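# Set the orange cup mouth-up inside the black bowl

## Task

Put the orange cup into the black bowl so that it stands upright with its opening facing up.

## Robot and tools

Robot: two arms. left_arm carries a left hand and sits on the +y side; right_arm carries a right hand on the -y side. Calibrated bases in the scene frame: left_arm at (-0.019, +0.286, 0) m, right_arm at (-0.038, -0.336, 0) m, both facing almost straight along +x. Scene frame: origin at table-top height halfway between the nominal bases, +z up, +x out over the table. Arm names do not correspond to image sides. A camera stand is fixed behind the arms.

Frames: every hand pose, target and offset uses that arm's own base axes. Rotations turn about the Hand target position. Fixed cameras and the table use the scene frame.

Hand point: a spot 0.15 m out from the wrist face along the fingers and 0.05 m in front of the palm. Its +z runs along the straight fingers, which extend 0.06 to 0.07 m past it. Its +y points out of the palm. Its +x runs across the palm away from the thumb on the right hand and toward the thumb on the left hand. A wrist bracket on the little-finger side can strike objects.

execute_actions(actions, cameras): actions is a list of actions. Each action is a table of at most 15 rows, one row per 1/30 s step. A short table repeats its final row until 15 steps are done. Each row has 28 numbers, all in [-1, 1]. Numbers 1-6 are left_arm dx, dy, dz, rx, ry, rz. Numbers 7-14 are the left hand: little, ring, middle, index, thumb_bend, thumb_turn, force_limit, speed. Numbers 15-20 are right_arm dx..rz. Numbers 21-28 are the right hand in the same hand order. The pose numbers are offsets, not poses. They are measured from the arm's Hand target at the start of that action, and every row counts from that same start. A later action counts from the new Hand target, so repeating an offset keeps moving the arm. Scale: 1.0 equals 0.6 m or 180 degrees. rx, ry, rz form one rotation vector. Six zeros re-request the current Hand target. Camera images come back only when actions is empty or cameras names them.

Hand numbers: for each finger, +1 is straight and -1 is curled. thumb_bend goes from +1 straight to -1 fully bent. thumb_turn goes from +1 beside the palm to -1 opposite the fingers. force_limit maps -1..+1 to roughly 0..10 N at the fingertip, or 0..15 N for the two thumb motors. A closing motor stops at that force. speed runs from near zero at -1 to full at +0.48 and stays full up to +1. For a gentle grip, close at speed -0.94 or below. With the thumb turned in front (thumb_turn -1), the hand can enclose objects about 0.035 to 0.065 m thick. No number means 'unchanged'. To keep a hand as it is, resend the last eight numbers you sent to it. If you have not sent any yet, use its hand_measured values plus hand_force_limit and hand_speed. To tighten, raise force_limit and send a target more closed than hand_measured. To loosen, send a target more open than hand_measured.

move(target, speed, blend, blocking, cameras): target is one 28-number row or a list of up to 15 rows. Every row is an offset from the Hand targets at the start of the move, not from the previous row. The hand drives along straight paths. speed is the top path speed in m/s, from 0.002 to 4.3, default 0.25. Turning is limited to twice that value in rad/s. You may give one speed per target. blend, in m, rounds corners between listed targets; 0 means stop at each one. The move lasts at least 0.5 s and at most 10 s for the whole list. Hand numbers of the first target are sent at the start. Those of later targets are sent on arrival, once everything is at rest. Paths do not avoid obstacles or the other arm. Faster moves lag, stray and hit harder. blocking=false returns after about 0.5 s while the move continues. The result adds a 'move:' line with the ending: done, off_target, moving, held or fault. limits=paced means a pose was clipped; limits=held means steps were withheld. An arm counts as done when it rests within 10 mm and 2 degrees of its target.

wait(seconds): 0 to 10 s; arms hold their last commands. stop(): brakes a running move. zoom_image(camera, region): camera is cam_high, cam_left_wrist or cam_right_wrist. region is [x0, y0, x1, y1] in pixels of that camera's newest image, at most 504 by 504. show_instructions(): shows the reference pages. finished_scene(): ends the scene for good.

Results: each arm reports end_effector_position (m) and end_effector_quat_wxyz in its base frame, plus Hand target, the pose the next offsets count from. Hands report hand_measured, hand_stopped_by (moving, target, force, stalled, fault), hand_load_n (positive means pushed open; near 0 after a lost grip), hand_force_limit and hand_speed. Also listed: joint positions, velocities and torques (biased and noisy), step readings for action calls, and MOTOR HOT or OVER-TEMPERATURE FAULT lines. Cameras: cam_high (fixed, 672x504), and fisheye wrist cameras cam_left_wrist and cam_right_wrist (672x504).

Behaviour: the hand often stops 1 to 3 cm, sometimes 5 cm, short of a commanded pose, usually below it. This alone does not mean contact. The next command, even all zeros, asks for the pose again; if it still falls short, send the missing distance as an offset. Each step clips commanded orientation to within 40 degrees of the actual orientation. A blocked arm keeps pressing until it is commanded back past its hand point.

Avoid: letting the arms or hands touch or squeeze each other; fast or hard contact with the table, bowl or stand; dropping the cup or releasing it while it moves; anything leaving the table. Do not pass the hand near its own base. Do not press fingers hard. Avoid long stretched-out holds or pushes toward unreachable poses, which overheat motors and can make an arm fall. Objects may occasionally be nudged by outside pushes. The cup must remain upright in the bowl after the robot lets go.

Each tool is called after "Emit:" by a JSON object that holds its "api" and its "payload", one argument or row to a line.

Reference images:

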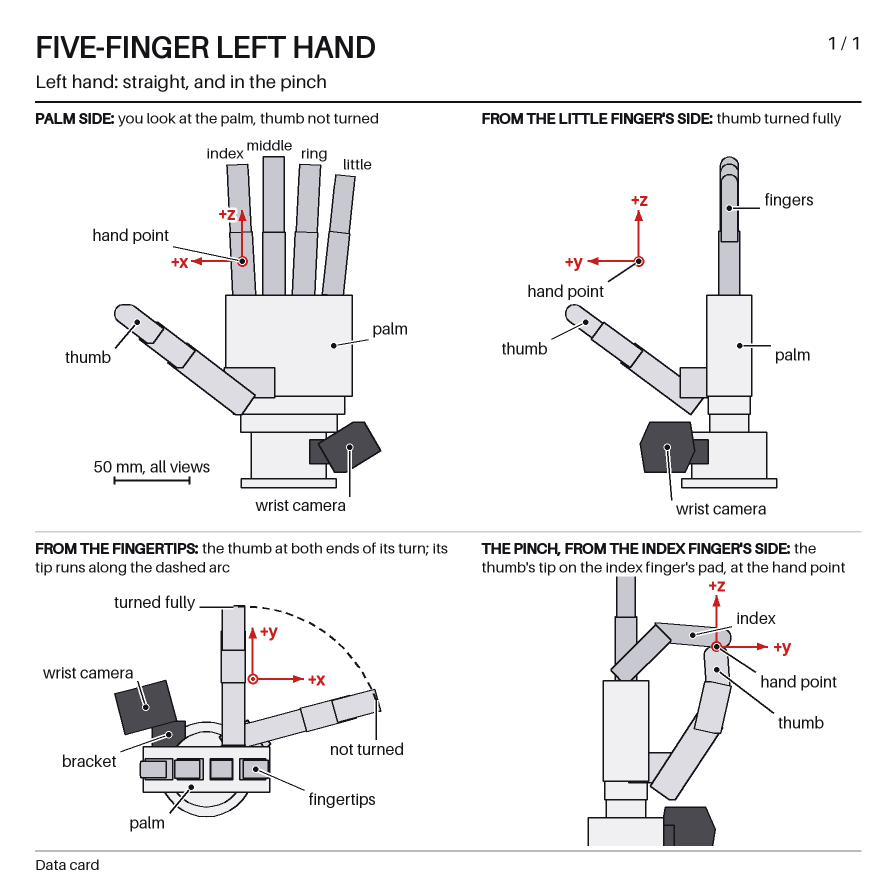

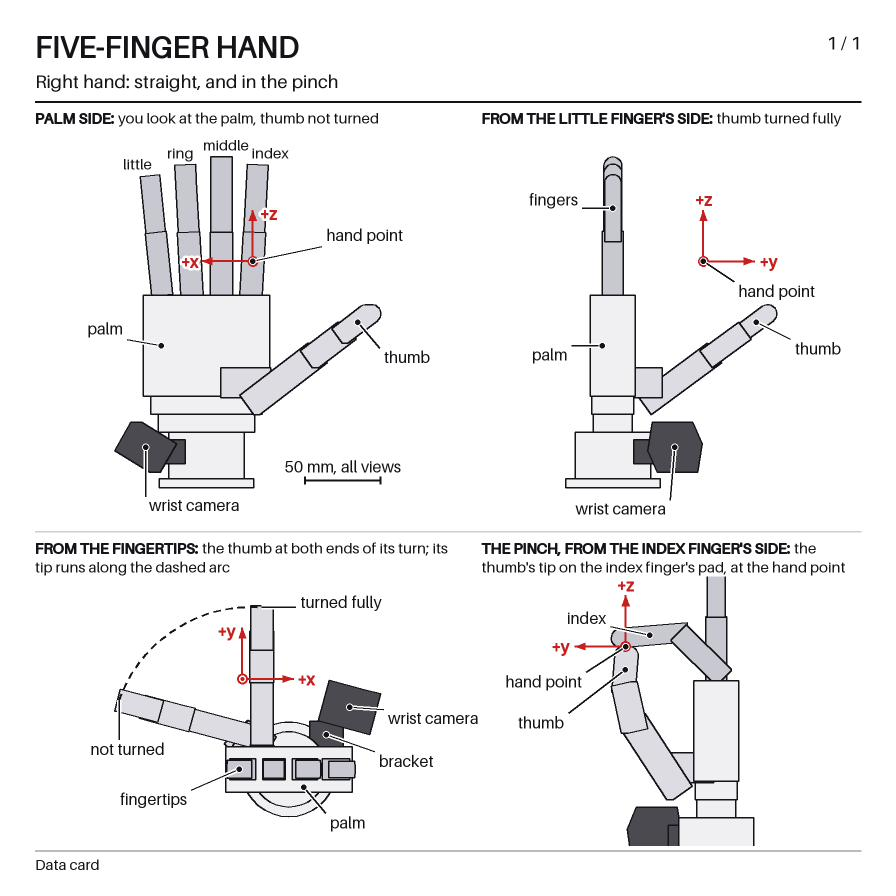

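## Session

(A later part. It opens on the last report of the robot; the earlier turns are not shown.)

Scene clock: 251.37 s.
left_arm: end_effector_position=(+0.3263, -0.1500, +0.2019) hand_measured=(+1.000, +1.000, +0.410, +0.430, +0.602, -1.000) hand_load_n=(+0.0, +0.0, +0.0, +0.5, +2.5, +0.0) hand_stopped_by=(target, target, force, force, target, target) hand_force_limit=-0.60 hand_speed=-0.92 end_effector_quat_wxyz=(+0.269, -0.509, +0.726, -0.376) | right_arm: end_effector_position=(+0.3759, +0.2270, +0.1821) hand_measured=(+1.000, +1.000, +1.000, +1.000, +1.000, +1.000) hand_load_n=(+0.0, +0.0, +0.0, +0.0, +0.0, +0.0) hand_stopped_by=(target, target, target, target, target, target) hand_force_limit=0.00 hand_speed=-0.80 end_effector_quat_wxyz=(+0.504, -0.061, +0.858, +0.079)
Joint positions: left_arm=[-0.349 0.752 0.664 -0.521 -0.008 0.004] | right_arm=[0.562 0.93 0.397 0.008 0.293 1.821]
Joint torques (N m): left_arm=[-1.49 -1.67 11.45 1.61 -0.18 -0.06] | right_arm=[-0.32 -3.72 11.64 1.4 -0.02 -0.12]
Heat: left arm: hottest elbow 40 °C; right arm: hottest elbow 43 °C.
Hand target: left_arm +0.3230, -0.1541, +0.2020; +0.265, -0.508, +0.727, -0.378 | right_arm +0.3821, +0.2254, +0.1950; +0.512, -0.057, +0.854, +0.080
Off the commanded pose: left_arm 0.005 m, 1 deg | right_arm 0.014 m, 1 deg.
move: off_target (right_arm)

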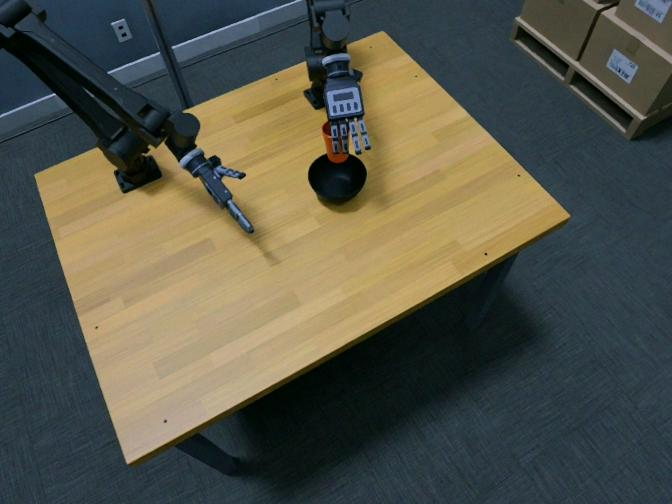

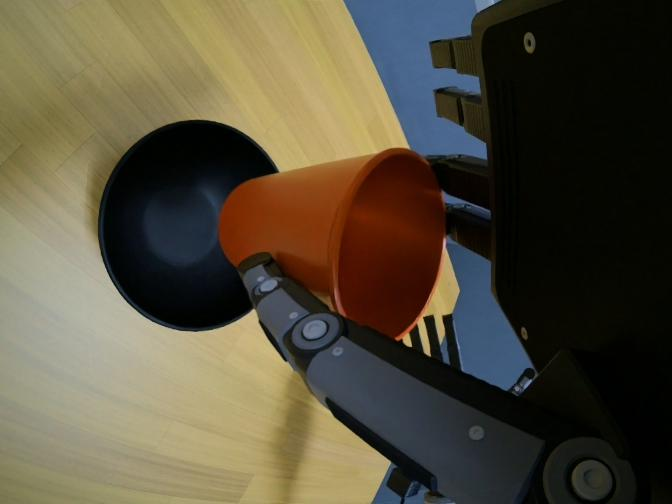

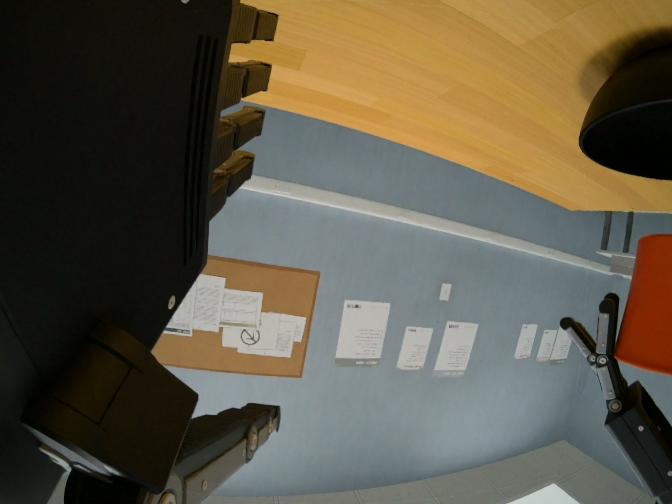

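Emit:
{"api": "move", "payload": {
  "target": [0.0083, -0.0083, -0.1617, 0, 0, 0, 1, 1, 0.15, -0.05, 0.6, -1, -0.6, -0.92, 0,0,0,0,0,0, 1, 1, 1, 1, 1, 1, 0.0, -0.8],
  "speed": 0.12,
  "cameras": ["all"]
}}

Emit:
{"api": "zoom_image", "payload": {
  "camera": "cam_high",
  "region": [290, 120, 390, 220]
}}

Emit:
{"api": "zoom_image", "payload": {
  "camera": "cam_left_wrist",
  "region": [80, 100, 480, 380]
}}

Scene clock: 301.93 s.
left_arm: end_effector_position=(+0.3268, -0.1529, +0.1045) hand_measured=(+1.000, +1.000, +0.410, +0.430, +0.602, -1.000) hand_load_n=(+0.0, -0.5, +0.5, +0.5, +2.5, +0.0) hand_stopped_by=(target, target, force, force, target, target) hand_force_limit=-0.60 hand_speed=-0.92 end_effector_quat_wxyz=(+0.266, -0.511, +0.728, -0.371) | right_arm: end_effector_position=(+0.3759, +0.2270, +0.1821) hand_measured=(+1.000, +1.000, +1.000, +1.000, +1.000, +1.000) hand_load_n=(+0.0, +0.0, +0.0, +0.0, +0.0, +0.0) hand_stopped_by=(target, target, target, target, target, target) hand_force_limit=0.00 hand_speed=-0.80 end_effector_quat_wxyz=(+0.504, -0.061, +0.858, +0.079)
Joint positions: left_arm=[-0.36 0.858 0.451 -0.214 -0.018 -0.003] | right_arm=[0.562 0.93 0.397 0.008 0.293 1.821]
Joint torques (N m): left_arm=[-1.55 -1.32 10.61 2.44 -0.18 -0.04] | right_arm=[-0.38 -3.66 11.63 1.42 -0.02 -0.12]
Heat: left arm: hottest elbow 41 °C; right arm: hottest elbow 43 °C.
Hand target: left_arm +0.3279, -0.1591, +0.1049; +0.265, -0.508, +0.727, -0.378 | right_arm +0.3821, +0.2254, +0.1950; +0.512, -0.057, +0.854, +0.080
Off the commanded pose: left_arm 0.006 m, 1 deg | right_arm 0.014 m, 1 deg.
move: off_target (right_arm)

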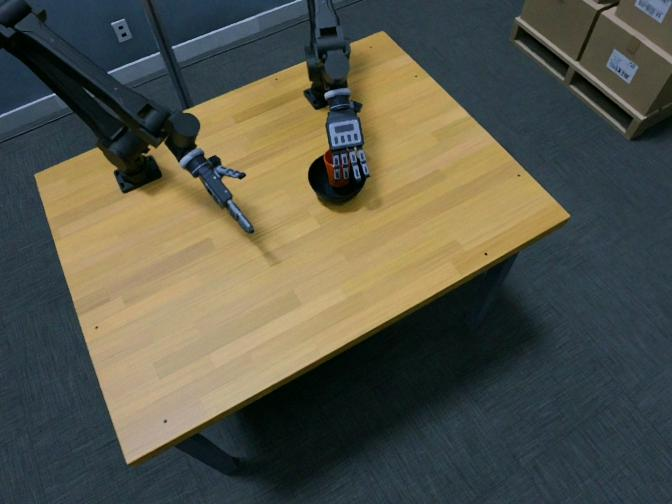

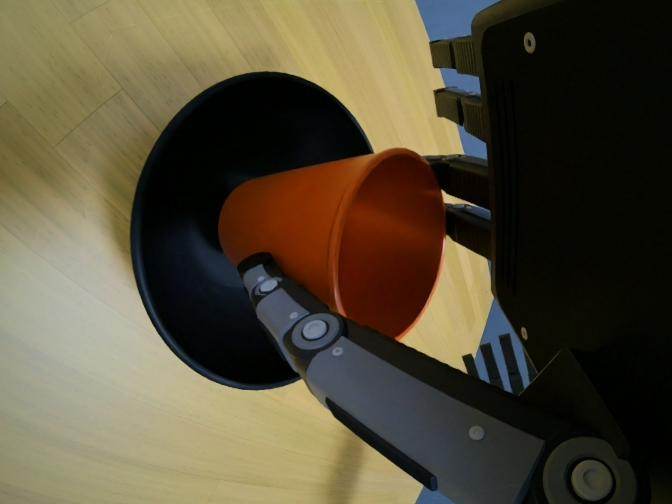

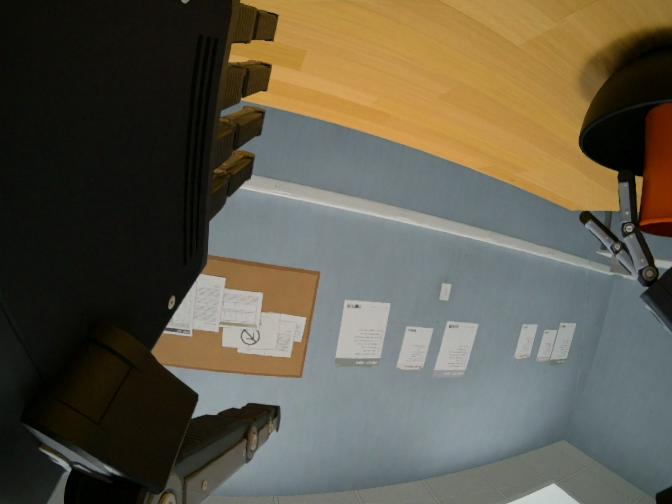

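Scaled by 5.040 from the camera's 672x504 image, which has a finer 960x720 frame.

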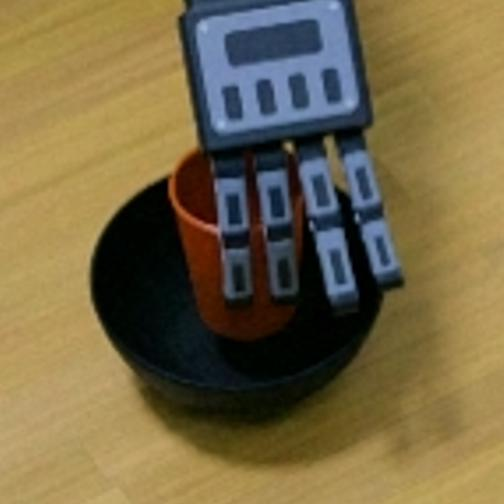

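Scaled by 1.260 from the camera's 672x504 image, which has a finer 960x720 frame.

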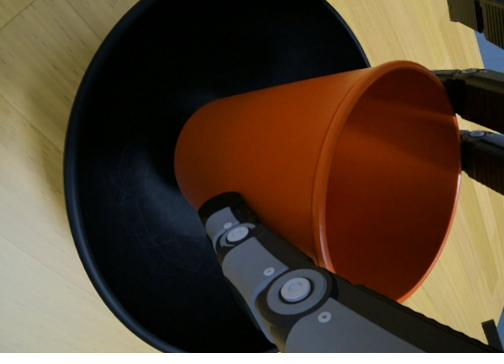

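Emit:
{"api": "move", "payload": {
  "target": [0.0, -0.005, -0.0405, 0, 0, 0, 1, 1, 0.15, -0.05, 0.6, -1, -0.6, -0.92, 0,0,0,0,0,0, 1, 1, 1, 1, 1, 1, 0.0, -0.8],
  "speed": 0.06,
  "cameras": ["all"]
}}

Emit:
{"api": "zoom_image", "payload": {
  "camera": "cam_high",
  "region": [290, 120, 390, 220]
}}

Emit:
{"api": "zoom_image", "payload": {
  "camera": "cam_left_wrist",
  "region": [80, 60, 480, 400]
}}

Scene clock: 312.30 s.
left_arm: end_effector_position=(+0.3277, -0.1561, +0.0812) hand_measured=(+1.000, +1.000, +0.410, +0.430, +0.602, -1.000) hand_load_n=(+0.0, +0.0, +0.0, +0.5, +2.5, +0.0) hand_stopped_by=(target, target, force, force, target, target) hand_force_limit=-0.60 hand_speed=-0.92 end_effector_quat_wxyz=(+0.267, -0.511, +0.728, -0.372) | right_arm: end_effector_position=(+0.3759, +0.2270, +0.1821) hand_measured=(+1.000, +1.000, +1.000, +1.000, +1.000, +1.000) hand_load_n=(+0.0, +0.0, +0.0, +0.0, +0.0, +0.0) hand_stopped_by=(target, target, target, target, target, target) hand_force_limit=0.00 hand_speed=-0.80 end_effector_quat_wxyz=(+0.504, -0.061, +0.858, +0.079)
Joint positions: left_arm=[-0.372 0.912 0.406 -0.114 -0.028 -0.01] | right_arm=[0.562 0.93 0.397 0.008 0.293 1.821]
Joint torques (N m): left_arm=[-1.61 -1.61 10.07 2.36 -0.18 -0.03] | right_arm=[-0.32 -3.72 11.64 1.4 -0.02 -0.12]
Heat: left arm: hottest elbow 40 °C; right arm: hottest elbow 43 °C.
Hand target: left_arm +0.3280, -0.1620, +0.0807; +0.265, -0.508, +0.727, -0.378 | right_arm +0.3821, +0.2254, +0.1950; +0.512, -0.057, +0.854, +0.080
Off the commanded pose: left_arm 0.006 m, 1 deg | right_arm 0.014 m, 1 deg.
move: off_target (right_arm)

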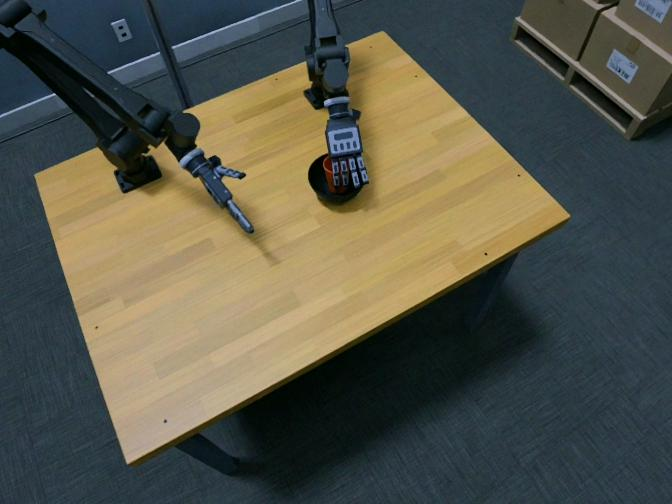

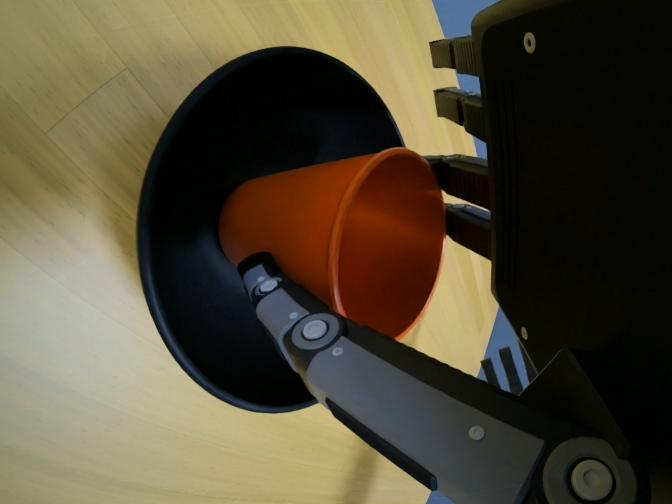

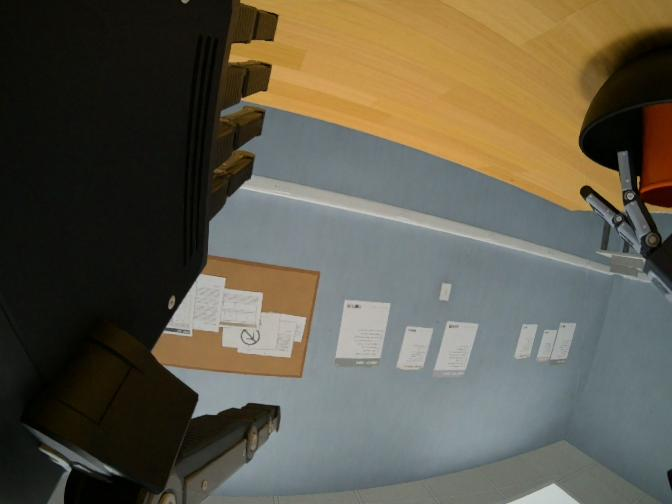

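Scaled by 5.040 from the camera's 672x504 image, which has a finer 960x720 frame.

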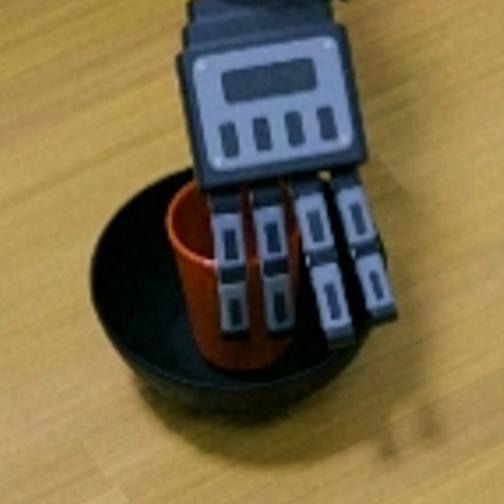

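Scaled by 1.260 from the camera's 672x504 image, which has a finer 960x720 frame.

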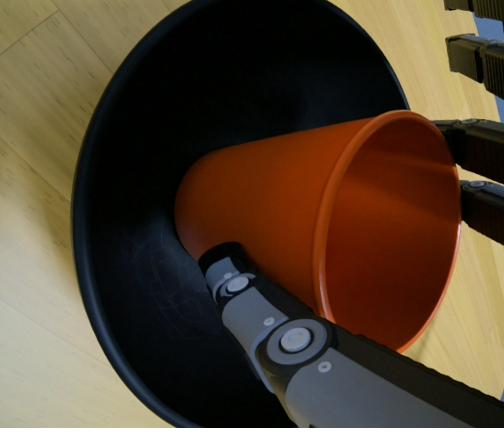

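Emit:
{"api": "move", "payload": {
  "target": [0.0015, 0.0015, -0.0125, 0, 0, 0, 1, 1, 0.15, -0.05, 0.6, -1, -0.6, -0.92, 0,0,0,0,0,0, 1, 1, 1, 1, 1, 1, 0.0, -0.8],
  "speed": 0.03,
  "cameras": ["cam_high", "cam_left_wrist"]
}}

Emit:
{"api": "zoom_image", "payload": {
  "camera": "cam_high",
  "region": [290, 120, 390, 220]
}}

Scene clock: 318.50 s.
left_arm: end_effector_position=(+0.3311, -0.1576, +0.0791) hand_measured=(+1.000, +1.000, +0.410, +0.430, +0.602, -1.000) hand_load_n=(+0.0, +0.0, +0.5, +0.5, +2.5, +0.0) hand_stopped_by=(target, target, force, force, target, target) hand_force_limit=-0.60 hand_speed=-0.92 end_effector_quat_wxyz=(+0.270, -0.509, +0.725, -0.377) | right_arm: end_effector_position=(+0.3759, +0.2270, +0.1821) hand_measured=(+1.000, +1.000, +1.000, +1.000, +1.000, +1.000) hand_load_n=(+0.0, +0.0, +0.0, +0.0, +0.0, +0.0) hand_stopped_by=(target, target, target, target, target, target) hand_force_limit=0.00 hand_speed=-0.80 end_effector_quat_wxyz=(+0.504, -0.061, +0.858, +0.079)
Joint positions: left_arm=[-0.372 0.927 0.399 -0.078 -0.028 -0.01] | right_arm=[0.562 0.93 0.397 0.008 0.293 1.821]
Joint torques (N m): left_arm=[-1.14 -1.32 9.43 2.37 -0.02 -0.01] | right_arm=[-0.32 -3.72 11.64 1.44 -0.02 -0.12]
Heat: left arm: hottest elbow 40 °C; right arm: hottest elbow 43 °C.
Hand target: left_arm +0.3288, -0.1612, +0.0731; +0.265, -0.508, +0.727, -0.378 | right_arm +0.3821, +0.2254, +0.1950; +0.512, -0.057, +0.854, +0.080
Off the commanded pose: left_arm 0.007 m, 1 deg | right_arm 0.014 m, 1 deg.
move: off_target (right_arm)
Images, in order (width x height): cam_high 672x504, cam_left_wrist 672x504.

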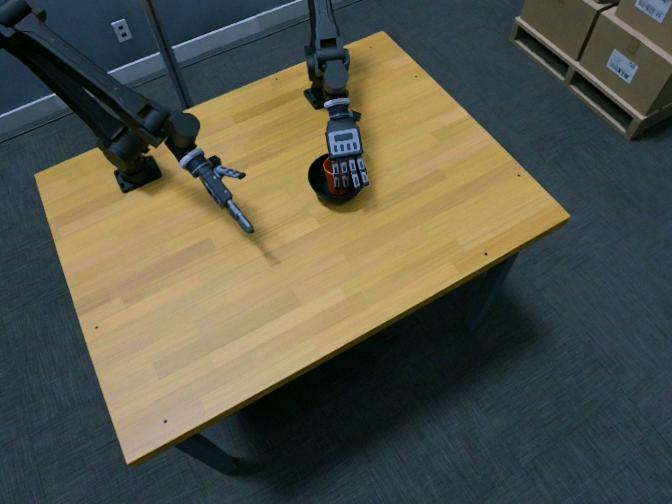

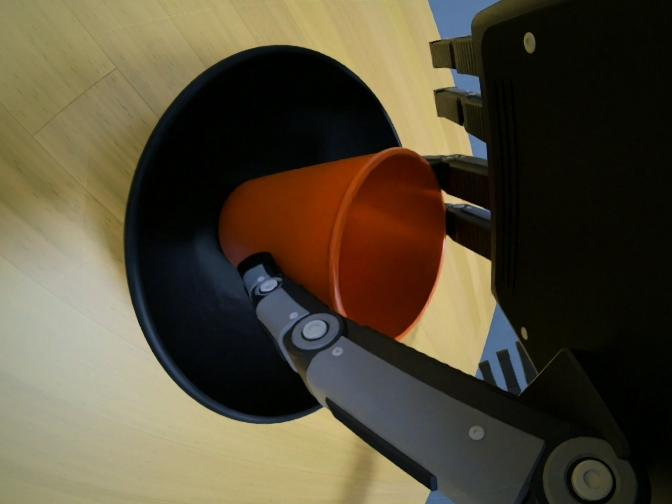

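Scaled by 5.040 from the camera's 672x504 image, which has a finer 960x720 frame.

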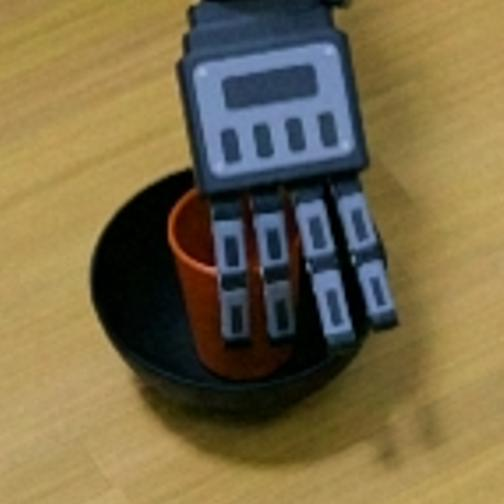

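Emit:
{"api": "move", "payload": {
  "target": [-0.0075, 0.0065, 0.0, 0, 0, 0, 1, 1, 0.15, -0.05, 0.6, -1, -0.6, -0.92, 0,0,0,0,0,0, 1, 1, 1, 1, 1, 1, 0.0, -0.8],
  "speed": 0.03,
  "cameras": ["cam_high", "cam_left_wrist"]
}}

Emit:
{"api": "zoom_image", "payload": {
  "camera": "cam_high",
  "region": [290, 120, 390, 220]
}}

Scene clock: 326.47 s.
left_arm: end_effector_position=(+0.3291, -0.1580, +0.0787) hand_measured=(+1.000, +1.000, +0.410, +0.430, +0.602, -1.000) hand_load_n=(+0.0, +0.0, +0.5, +1.0, +2.5, +0.0) hand_stopped_by=(target, target, force, force, target, target) hand_force_limit=-0.60 hand_speed=-0.92 end_effector_quat_wxyz=(+0.268, -0.508, +0.726, -0.379) | right_arm: end_effector_position=(+0.3759, +0.2270, +0.1821) hand_measured=(+1.000, +1.000, +1.000, +1.000, +1.000, +1.000) hand_load_n=(+0.0, +0.0, +0.0, +0.0, +0.0, +0.0) hand_stopped_by=(target, target, target, target, target, target) hand_force_limit=0.00 hand_speed=-0.80 end_effector_quat_wxyz=(+0.504, -0.061, +0.858, +0.079)
Joint positions: left_arm=[-0.372 0.921 0.394 -0.077 -0.022 -0.01] | right_arm=[0.562 0.93 0.397 0.008 0.293 1.821]
Joint torques (N m): left_arm=[-0.5 -2.32 8.87 1.96 0.01 0.04] | right_arm=[-0.26 -3.72 11.64 1.4 -0.02 -0.12]
Heat: left arm: hottest elbow 40 °C; right arm: hottest elbow 44 °C.
Hand target: left_arm +0.3243, -0.1573, +0.0730; +0.265, -0.508, +0.727, -0.378 | right_arm +0.3821, +0.2254, +0.1950; +0.512, -0.057, +0.854, +0.080
Off the commanded pose: left_arm 0.007 m, 0 deg | right_arm 0.014 m, 1 deg.
move: off_target (right_arm)
Images, in order (width x height): cam_high 672x504, cam_left_wrist 672x504.

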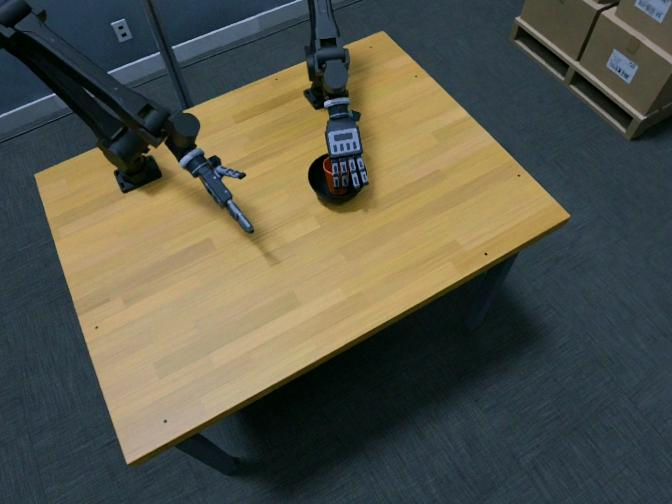

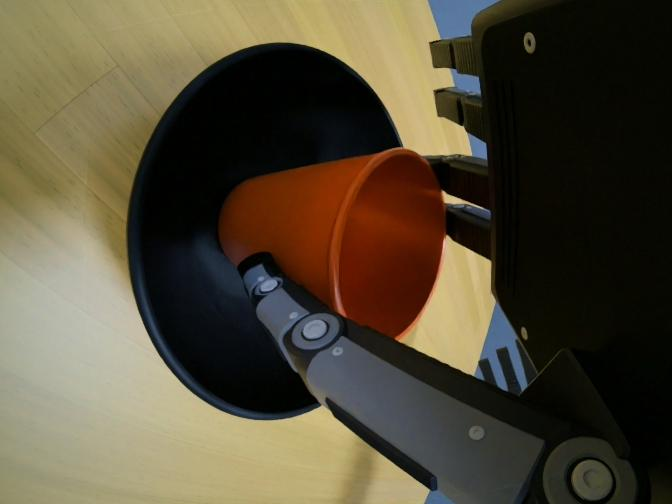

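Scaled by 5.040 from the camera's 672x504 image, which has a finer 960x720 frame.

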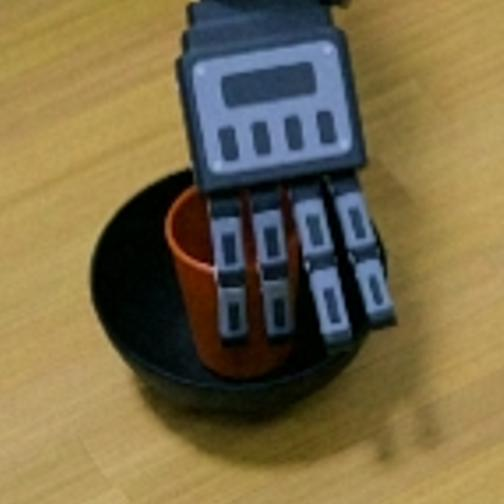

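Emit:
{"api": "move", "payload": {
  "target": [
    [0.0, 0.009, 0.0, 0, 0, 0, 1, 1, 0.15, -0.05, 0.6, -1, -0.6, -0.92, 0,0,0,0,0,0, 1, 1, 1, 1, 1, 1, 0.0, -0.8],
    [0.0, 0.009, 0.0, 0, 0, 0, 1, 1, 0.7, 0.6, 0.8, -1, -0.6, -0.88, 0,0,0,0,0,0, 1, 1, 1, 1, 1, 1, 0.0, -0.8]
  ],
  "speed": 0.03,
  "cameras": ["cam_high", "cam_left_wrist"]
}}

Emit:
{"api": "zoom_image", "payload": {
  "camera": "cam_high",
  "region": [290, 120, 390, 220]
}}

Scene clock: 335.27 s.
left_arm: end_effector_position=(+0.3238, -0.1570, +0.0743) hand_measured=(+1.000, +1.000, +0.700, +0.600, +0.800, -1.000) hand_load_n=(+0.0, +0.0, +0.0, +0.0, +0.0, +0.0) hand_stopped_by=(target, target, target, target, target, target) hand_force_limit=-0.60 hand_speed=-0.88 end_effector_quat_wxyz=(+0.261, -0.507, +0.728, -0.380) | right_arm: end_effector_position=(+0.3759, +0.2270, +0.1821) hand_measured=(+1.000, +1.000, +1.000, +1.000, +1.000, +1.000) hand_load_n=(+0.0, +0.0, +0.0, +0.0, +0.0, +0.0) hand_stopped_by=(target, target, target, target, target, target) hand_force_limit=0.00 hand_speed=-0.80 end_effector_quat_wxyz=(+0.504, -0.061, +0.858, +0.079)
Joint positions: left_arm=[-0.365 0.914 0.38 -0.077 -0.004 -0.01] | right_arm=[0.562 0.93 0.397 0.008 0.293 1.821]
Joint torques (N m): left_arm=[0.79 -2.32 9.73 1.83 0 0.16] | right_arm=[-0.32 -3.66 11.63 1.43 -0.02 -0.13]
Heat: left arm: hottest elbow 39 °C; right arm: hottest elbow 44 °C.
Hand target: left_arm +0.3243, -0.1518, +0.0730; +0.265, -0.508, +0.727, -0.378 | right_arm +0.3821, +0.2254, +0.1950; +0.512, -0.057, +0.854, +0.080
Off the commanded pose: left_arm 0.005 m, 1 deg | right_arm 0.014 m, 1 deg.
move: off_target (right_arm)
Images, in order (width x height): cam_high 672x504, cam_left_wrist 672x504.

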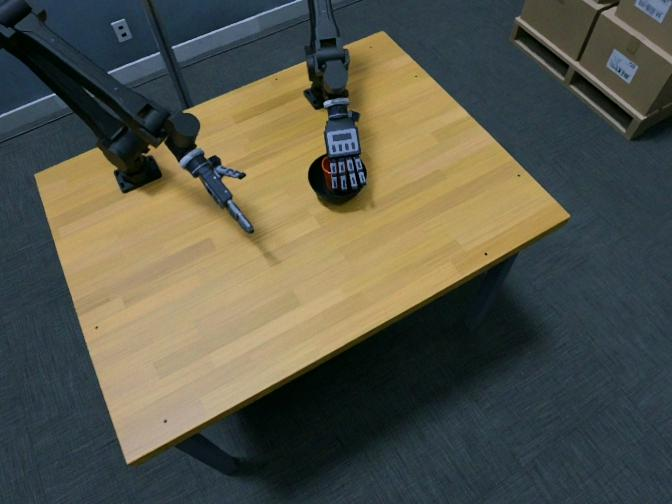

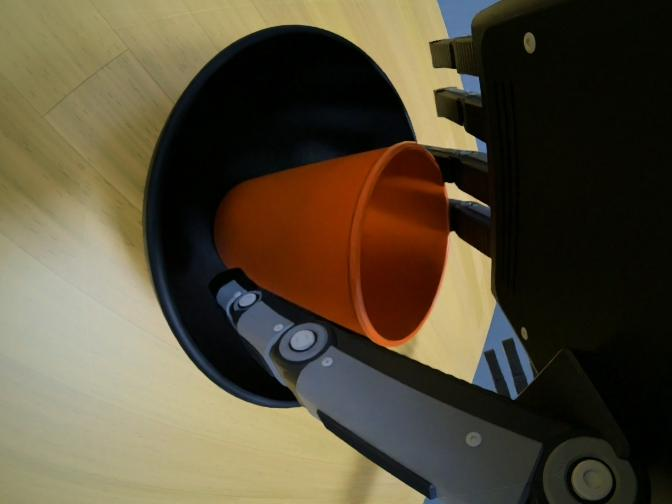

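Scaled by 5.040 from the camera's 672x504 image, which has a finer 960x720 frame.

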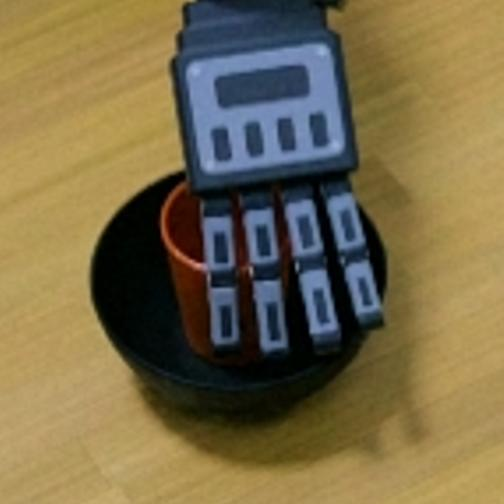

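Emit:
{"api": "move", "payload": {
  "target": [
    [0.0, 0.0, 0.003, 0, 0, 0, 1, 1, 1, 1, 1, -1, -0.6, -0.7, 0,0,0,0,0,0, 1, 1, 1, 1, 1, 1, 0.0, -0.8],
    [0.0, 0.0, 0.2, 0, 0, 0, 1, 1, 1, 1, 1, -1, -0.6, -0.7, 0,0,0,0,0,0, 1, 1, 1, 1, 1, 1, 0.0, -0.8]
  ],
  "speed": [0.03, 0.1],
  "cameras": ["all"]
}}

Emit:
{"api": "zoom_image", "payload": {
  "camera": "cam_high",
  "region": [290, 120, 390, 220]
}}

Scene clock: 341.93 s.
left_arm: end_effector_position=(+0.3074, -0.1507, +0.1571) hand_measured=(+1.000, +1.000, +1.000, +1.000, +1.000, -1.000) hand_load_n=(+0.0, +0.0, +0.0, +0.0, +0.0, +0.0) hand_stopped_by=(target, target, target, target, target, target) hand_force_limit=-0.60 hand_speed=-0.70 end_effector_quat_wxyz=(+0.246, -0.515, +0.739, -0.358) | right_arm: end_effector_position=(+0.3759, +0.2270, +0.1821) hand_measured=(+1.000, +1.000, +1.000, +1.000, +1.000, +1.000) hand_load_n=(+0.0, +0.0, +0.0, +0.0, +0.0, +0.0) hand_stopped_by=(target, target, target, target, target, target) hand_force_limit=0.00 hand_speed=-0.80 end_effector_quat_wxyz=(+0.504, -0.061, +0.858, +0.079)
Joint positions: left_arm=[-0.365 0.754 0.574 -0.492 -0.004 -0.01] | right_arm=[0.562 0.93 0.397 0.008 0.293 1.821]
Joint torques (N m): left_arm=[0.73 -1.67 17.25 1.46 -0.06 0.16] | right_arm=[-0.26 -3.6 11.63 1.4 -0.02 -0.13]
Heat: left arm: hottest elbow 39 °C; right arm: hottest elbow 44 °C.
Hand target: left_arm +0.3243, -0.1518, +0.1931; +0.265, -0.508, +0.727, -0.378 | right_arm +0.3821, +0.2254, +0.1950; +0.512, -0.057, +0.854, +0.080
Off the commanded pose: left_arm 0.040 m, 4 deg | right_arm 0.014 m, 1 deg.
move: off_target (left_arm, right_arm)

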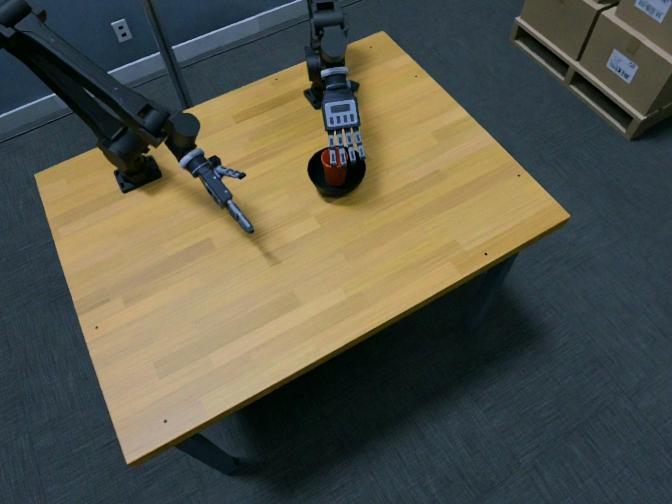

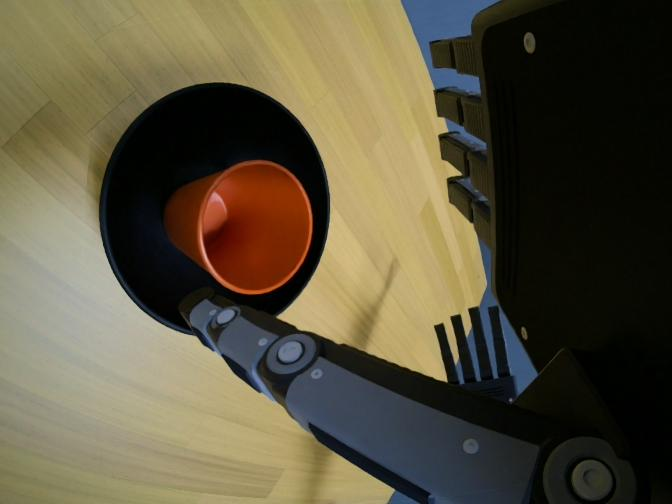

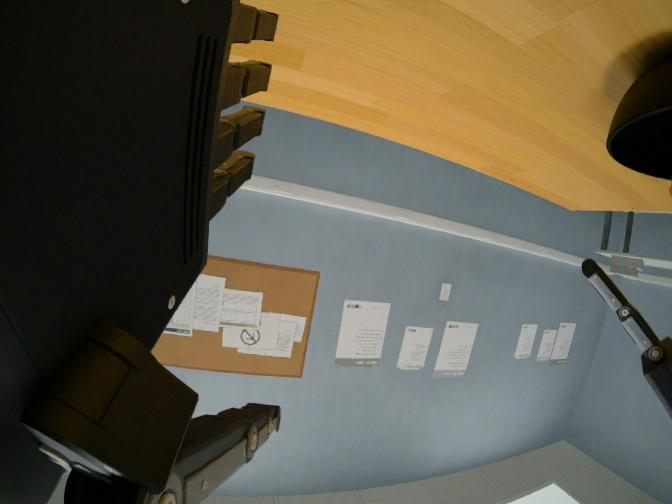

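Scaled by 5.040 from the camera's 672x504 image, which has a finer 960x720 frame.

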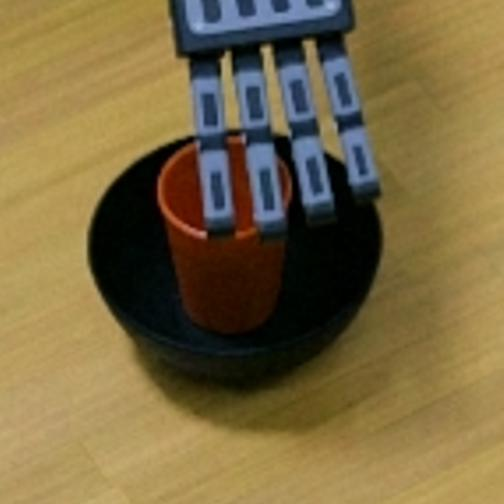

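Emit:
{"api": "move", "payload": {
  "target": [
    [0.0, 0.0, 0.08, 0, 0, 0, 1, 1, 1, 1, 1, -1, -0.6, -0.7, 0,0,0,0,0,0, 1, 1, 1, 1, 1, 1, 0.0, -0.8],
    [0.05, 0.35, 0.08, 0, 0, 0.16, 1, 1, 1, 1, 1, -1, -0.6, -0.7, 0,0,0,0,0,0, 1, 1, 1, 1, 1, 1, 0.0, -0.8]
  ],
  "speed": [0.12, 0.25],
  "blend": [0.03, 0],
  "cameras": ["all"]
}}

Emit:
{"api": "zoom_image", "payload": {
  "camera": "cam_high",
  "region": [290, 120, 390, 220]
}}

Scene clock: 349.63 s.
left_arm: end_effector_position=(+0.3347, +0.0474, +0.2042) hand_measured=(+1.000, +1.000, +1.000, +1.000, +1.000, -1.000) hand_load_n=(+0.0, +0.0, +0.0, +0.0, +0.0, +0.0) hand_stopped_by=(target, target, target, target, target, target) hand_force_limit=-0.60 hand_speed=-0.70 end_effector_quat_wxyz=(-0.320, +0.687, -0.587, +0.285) | right_arm: end_effector_position=(+0.3759, +0.2270, +0.1821) hand_measured=(+1.000, +1.000, +1.000, +1.000, +1.000, +1.000) hand_load_n=(+0.0, +0.0, +0.0, +0.0, +0.0, +0.0) hand_stopped_by=(target, target, target, target, target, target) hand_force_limit=0.00 hand_speed=-0.80 end_effector_quat_wxyz=(+0.504, -0.061, +0.858, +0.079)
Joint positions: left_arm=[0.286 0.744 0.701 -0.648 0.116 0.075] | right_arm=[0.562 0.93 0.397 0.008 0.293 1.821]
Joint torques (N m): left_arm=[0.79 -0.67 17.69 2.3 0.08 0.17] | right_arm=[-0.26 -3.72 11.64 1.42 -0.02 -0.12]
Heat: left arm: hottest elbow 41 °C; right arm: hottest elbow 44 °C.
Hand target: left_arm +0.3543, +0.0581, +0.2411; -0.351, +0.673, -0.578, +0.300 | right_arm +0.3821, +0.2254, +0.1950; +0.512, -0.057, +0.854, +0.080
Off the commanded pose: left_arm 0.043 m, 4 deg | right_arm 0.014 m, 1 deg.
move: off_target (left_arm, right_arm); blend cut to 0.0242 m at target 1

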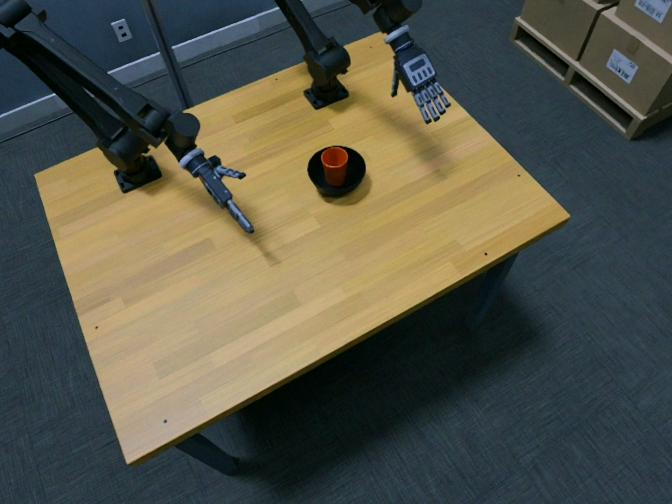

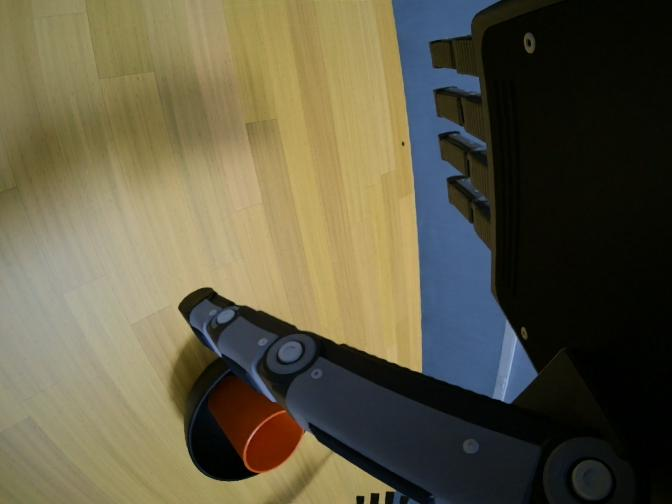

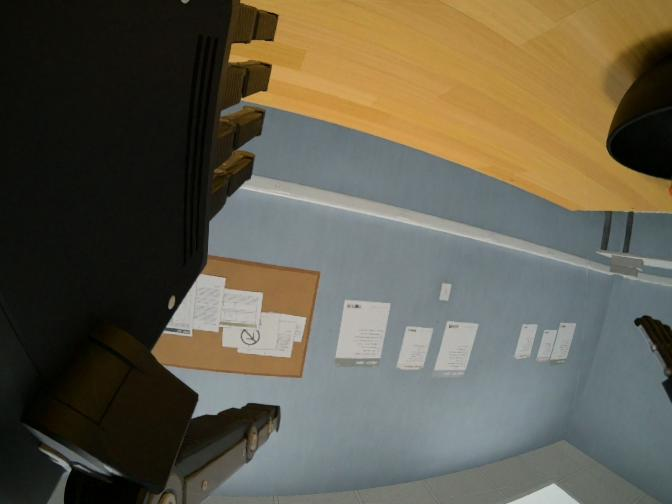

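Scaled by 5.040 from the camera's 672x504 image, which has a finer 960x720 frame.

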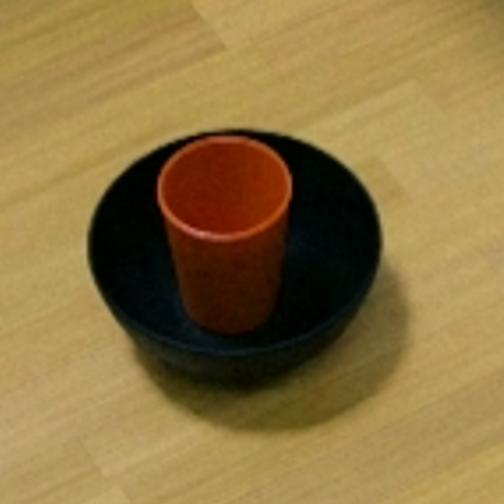

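Emit:
{"api": "finished_scene", "payload": {

}}

The scene is finished: the task was done.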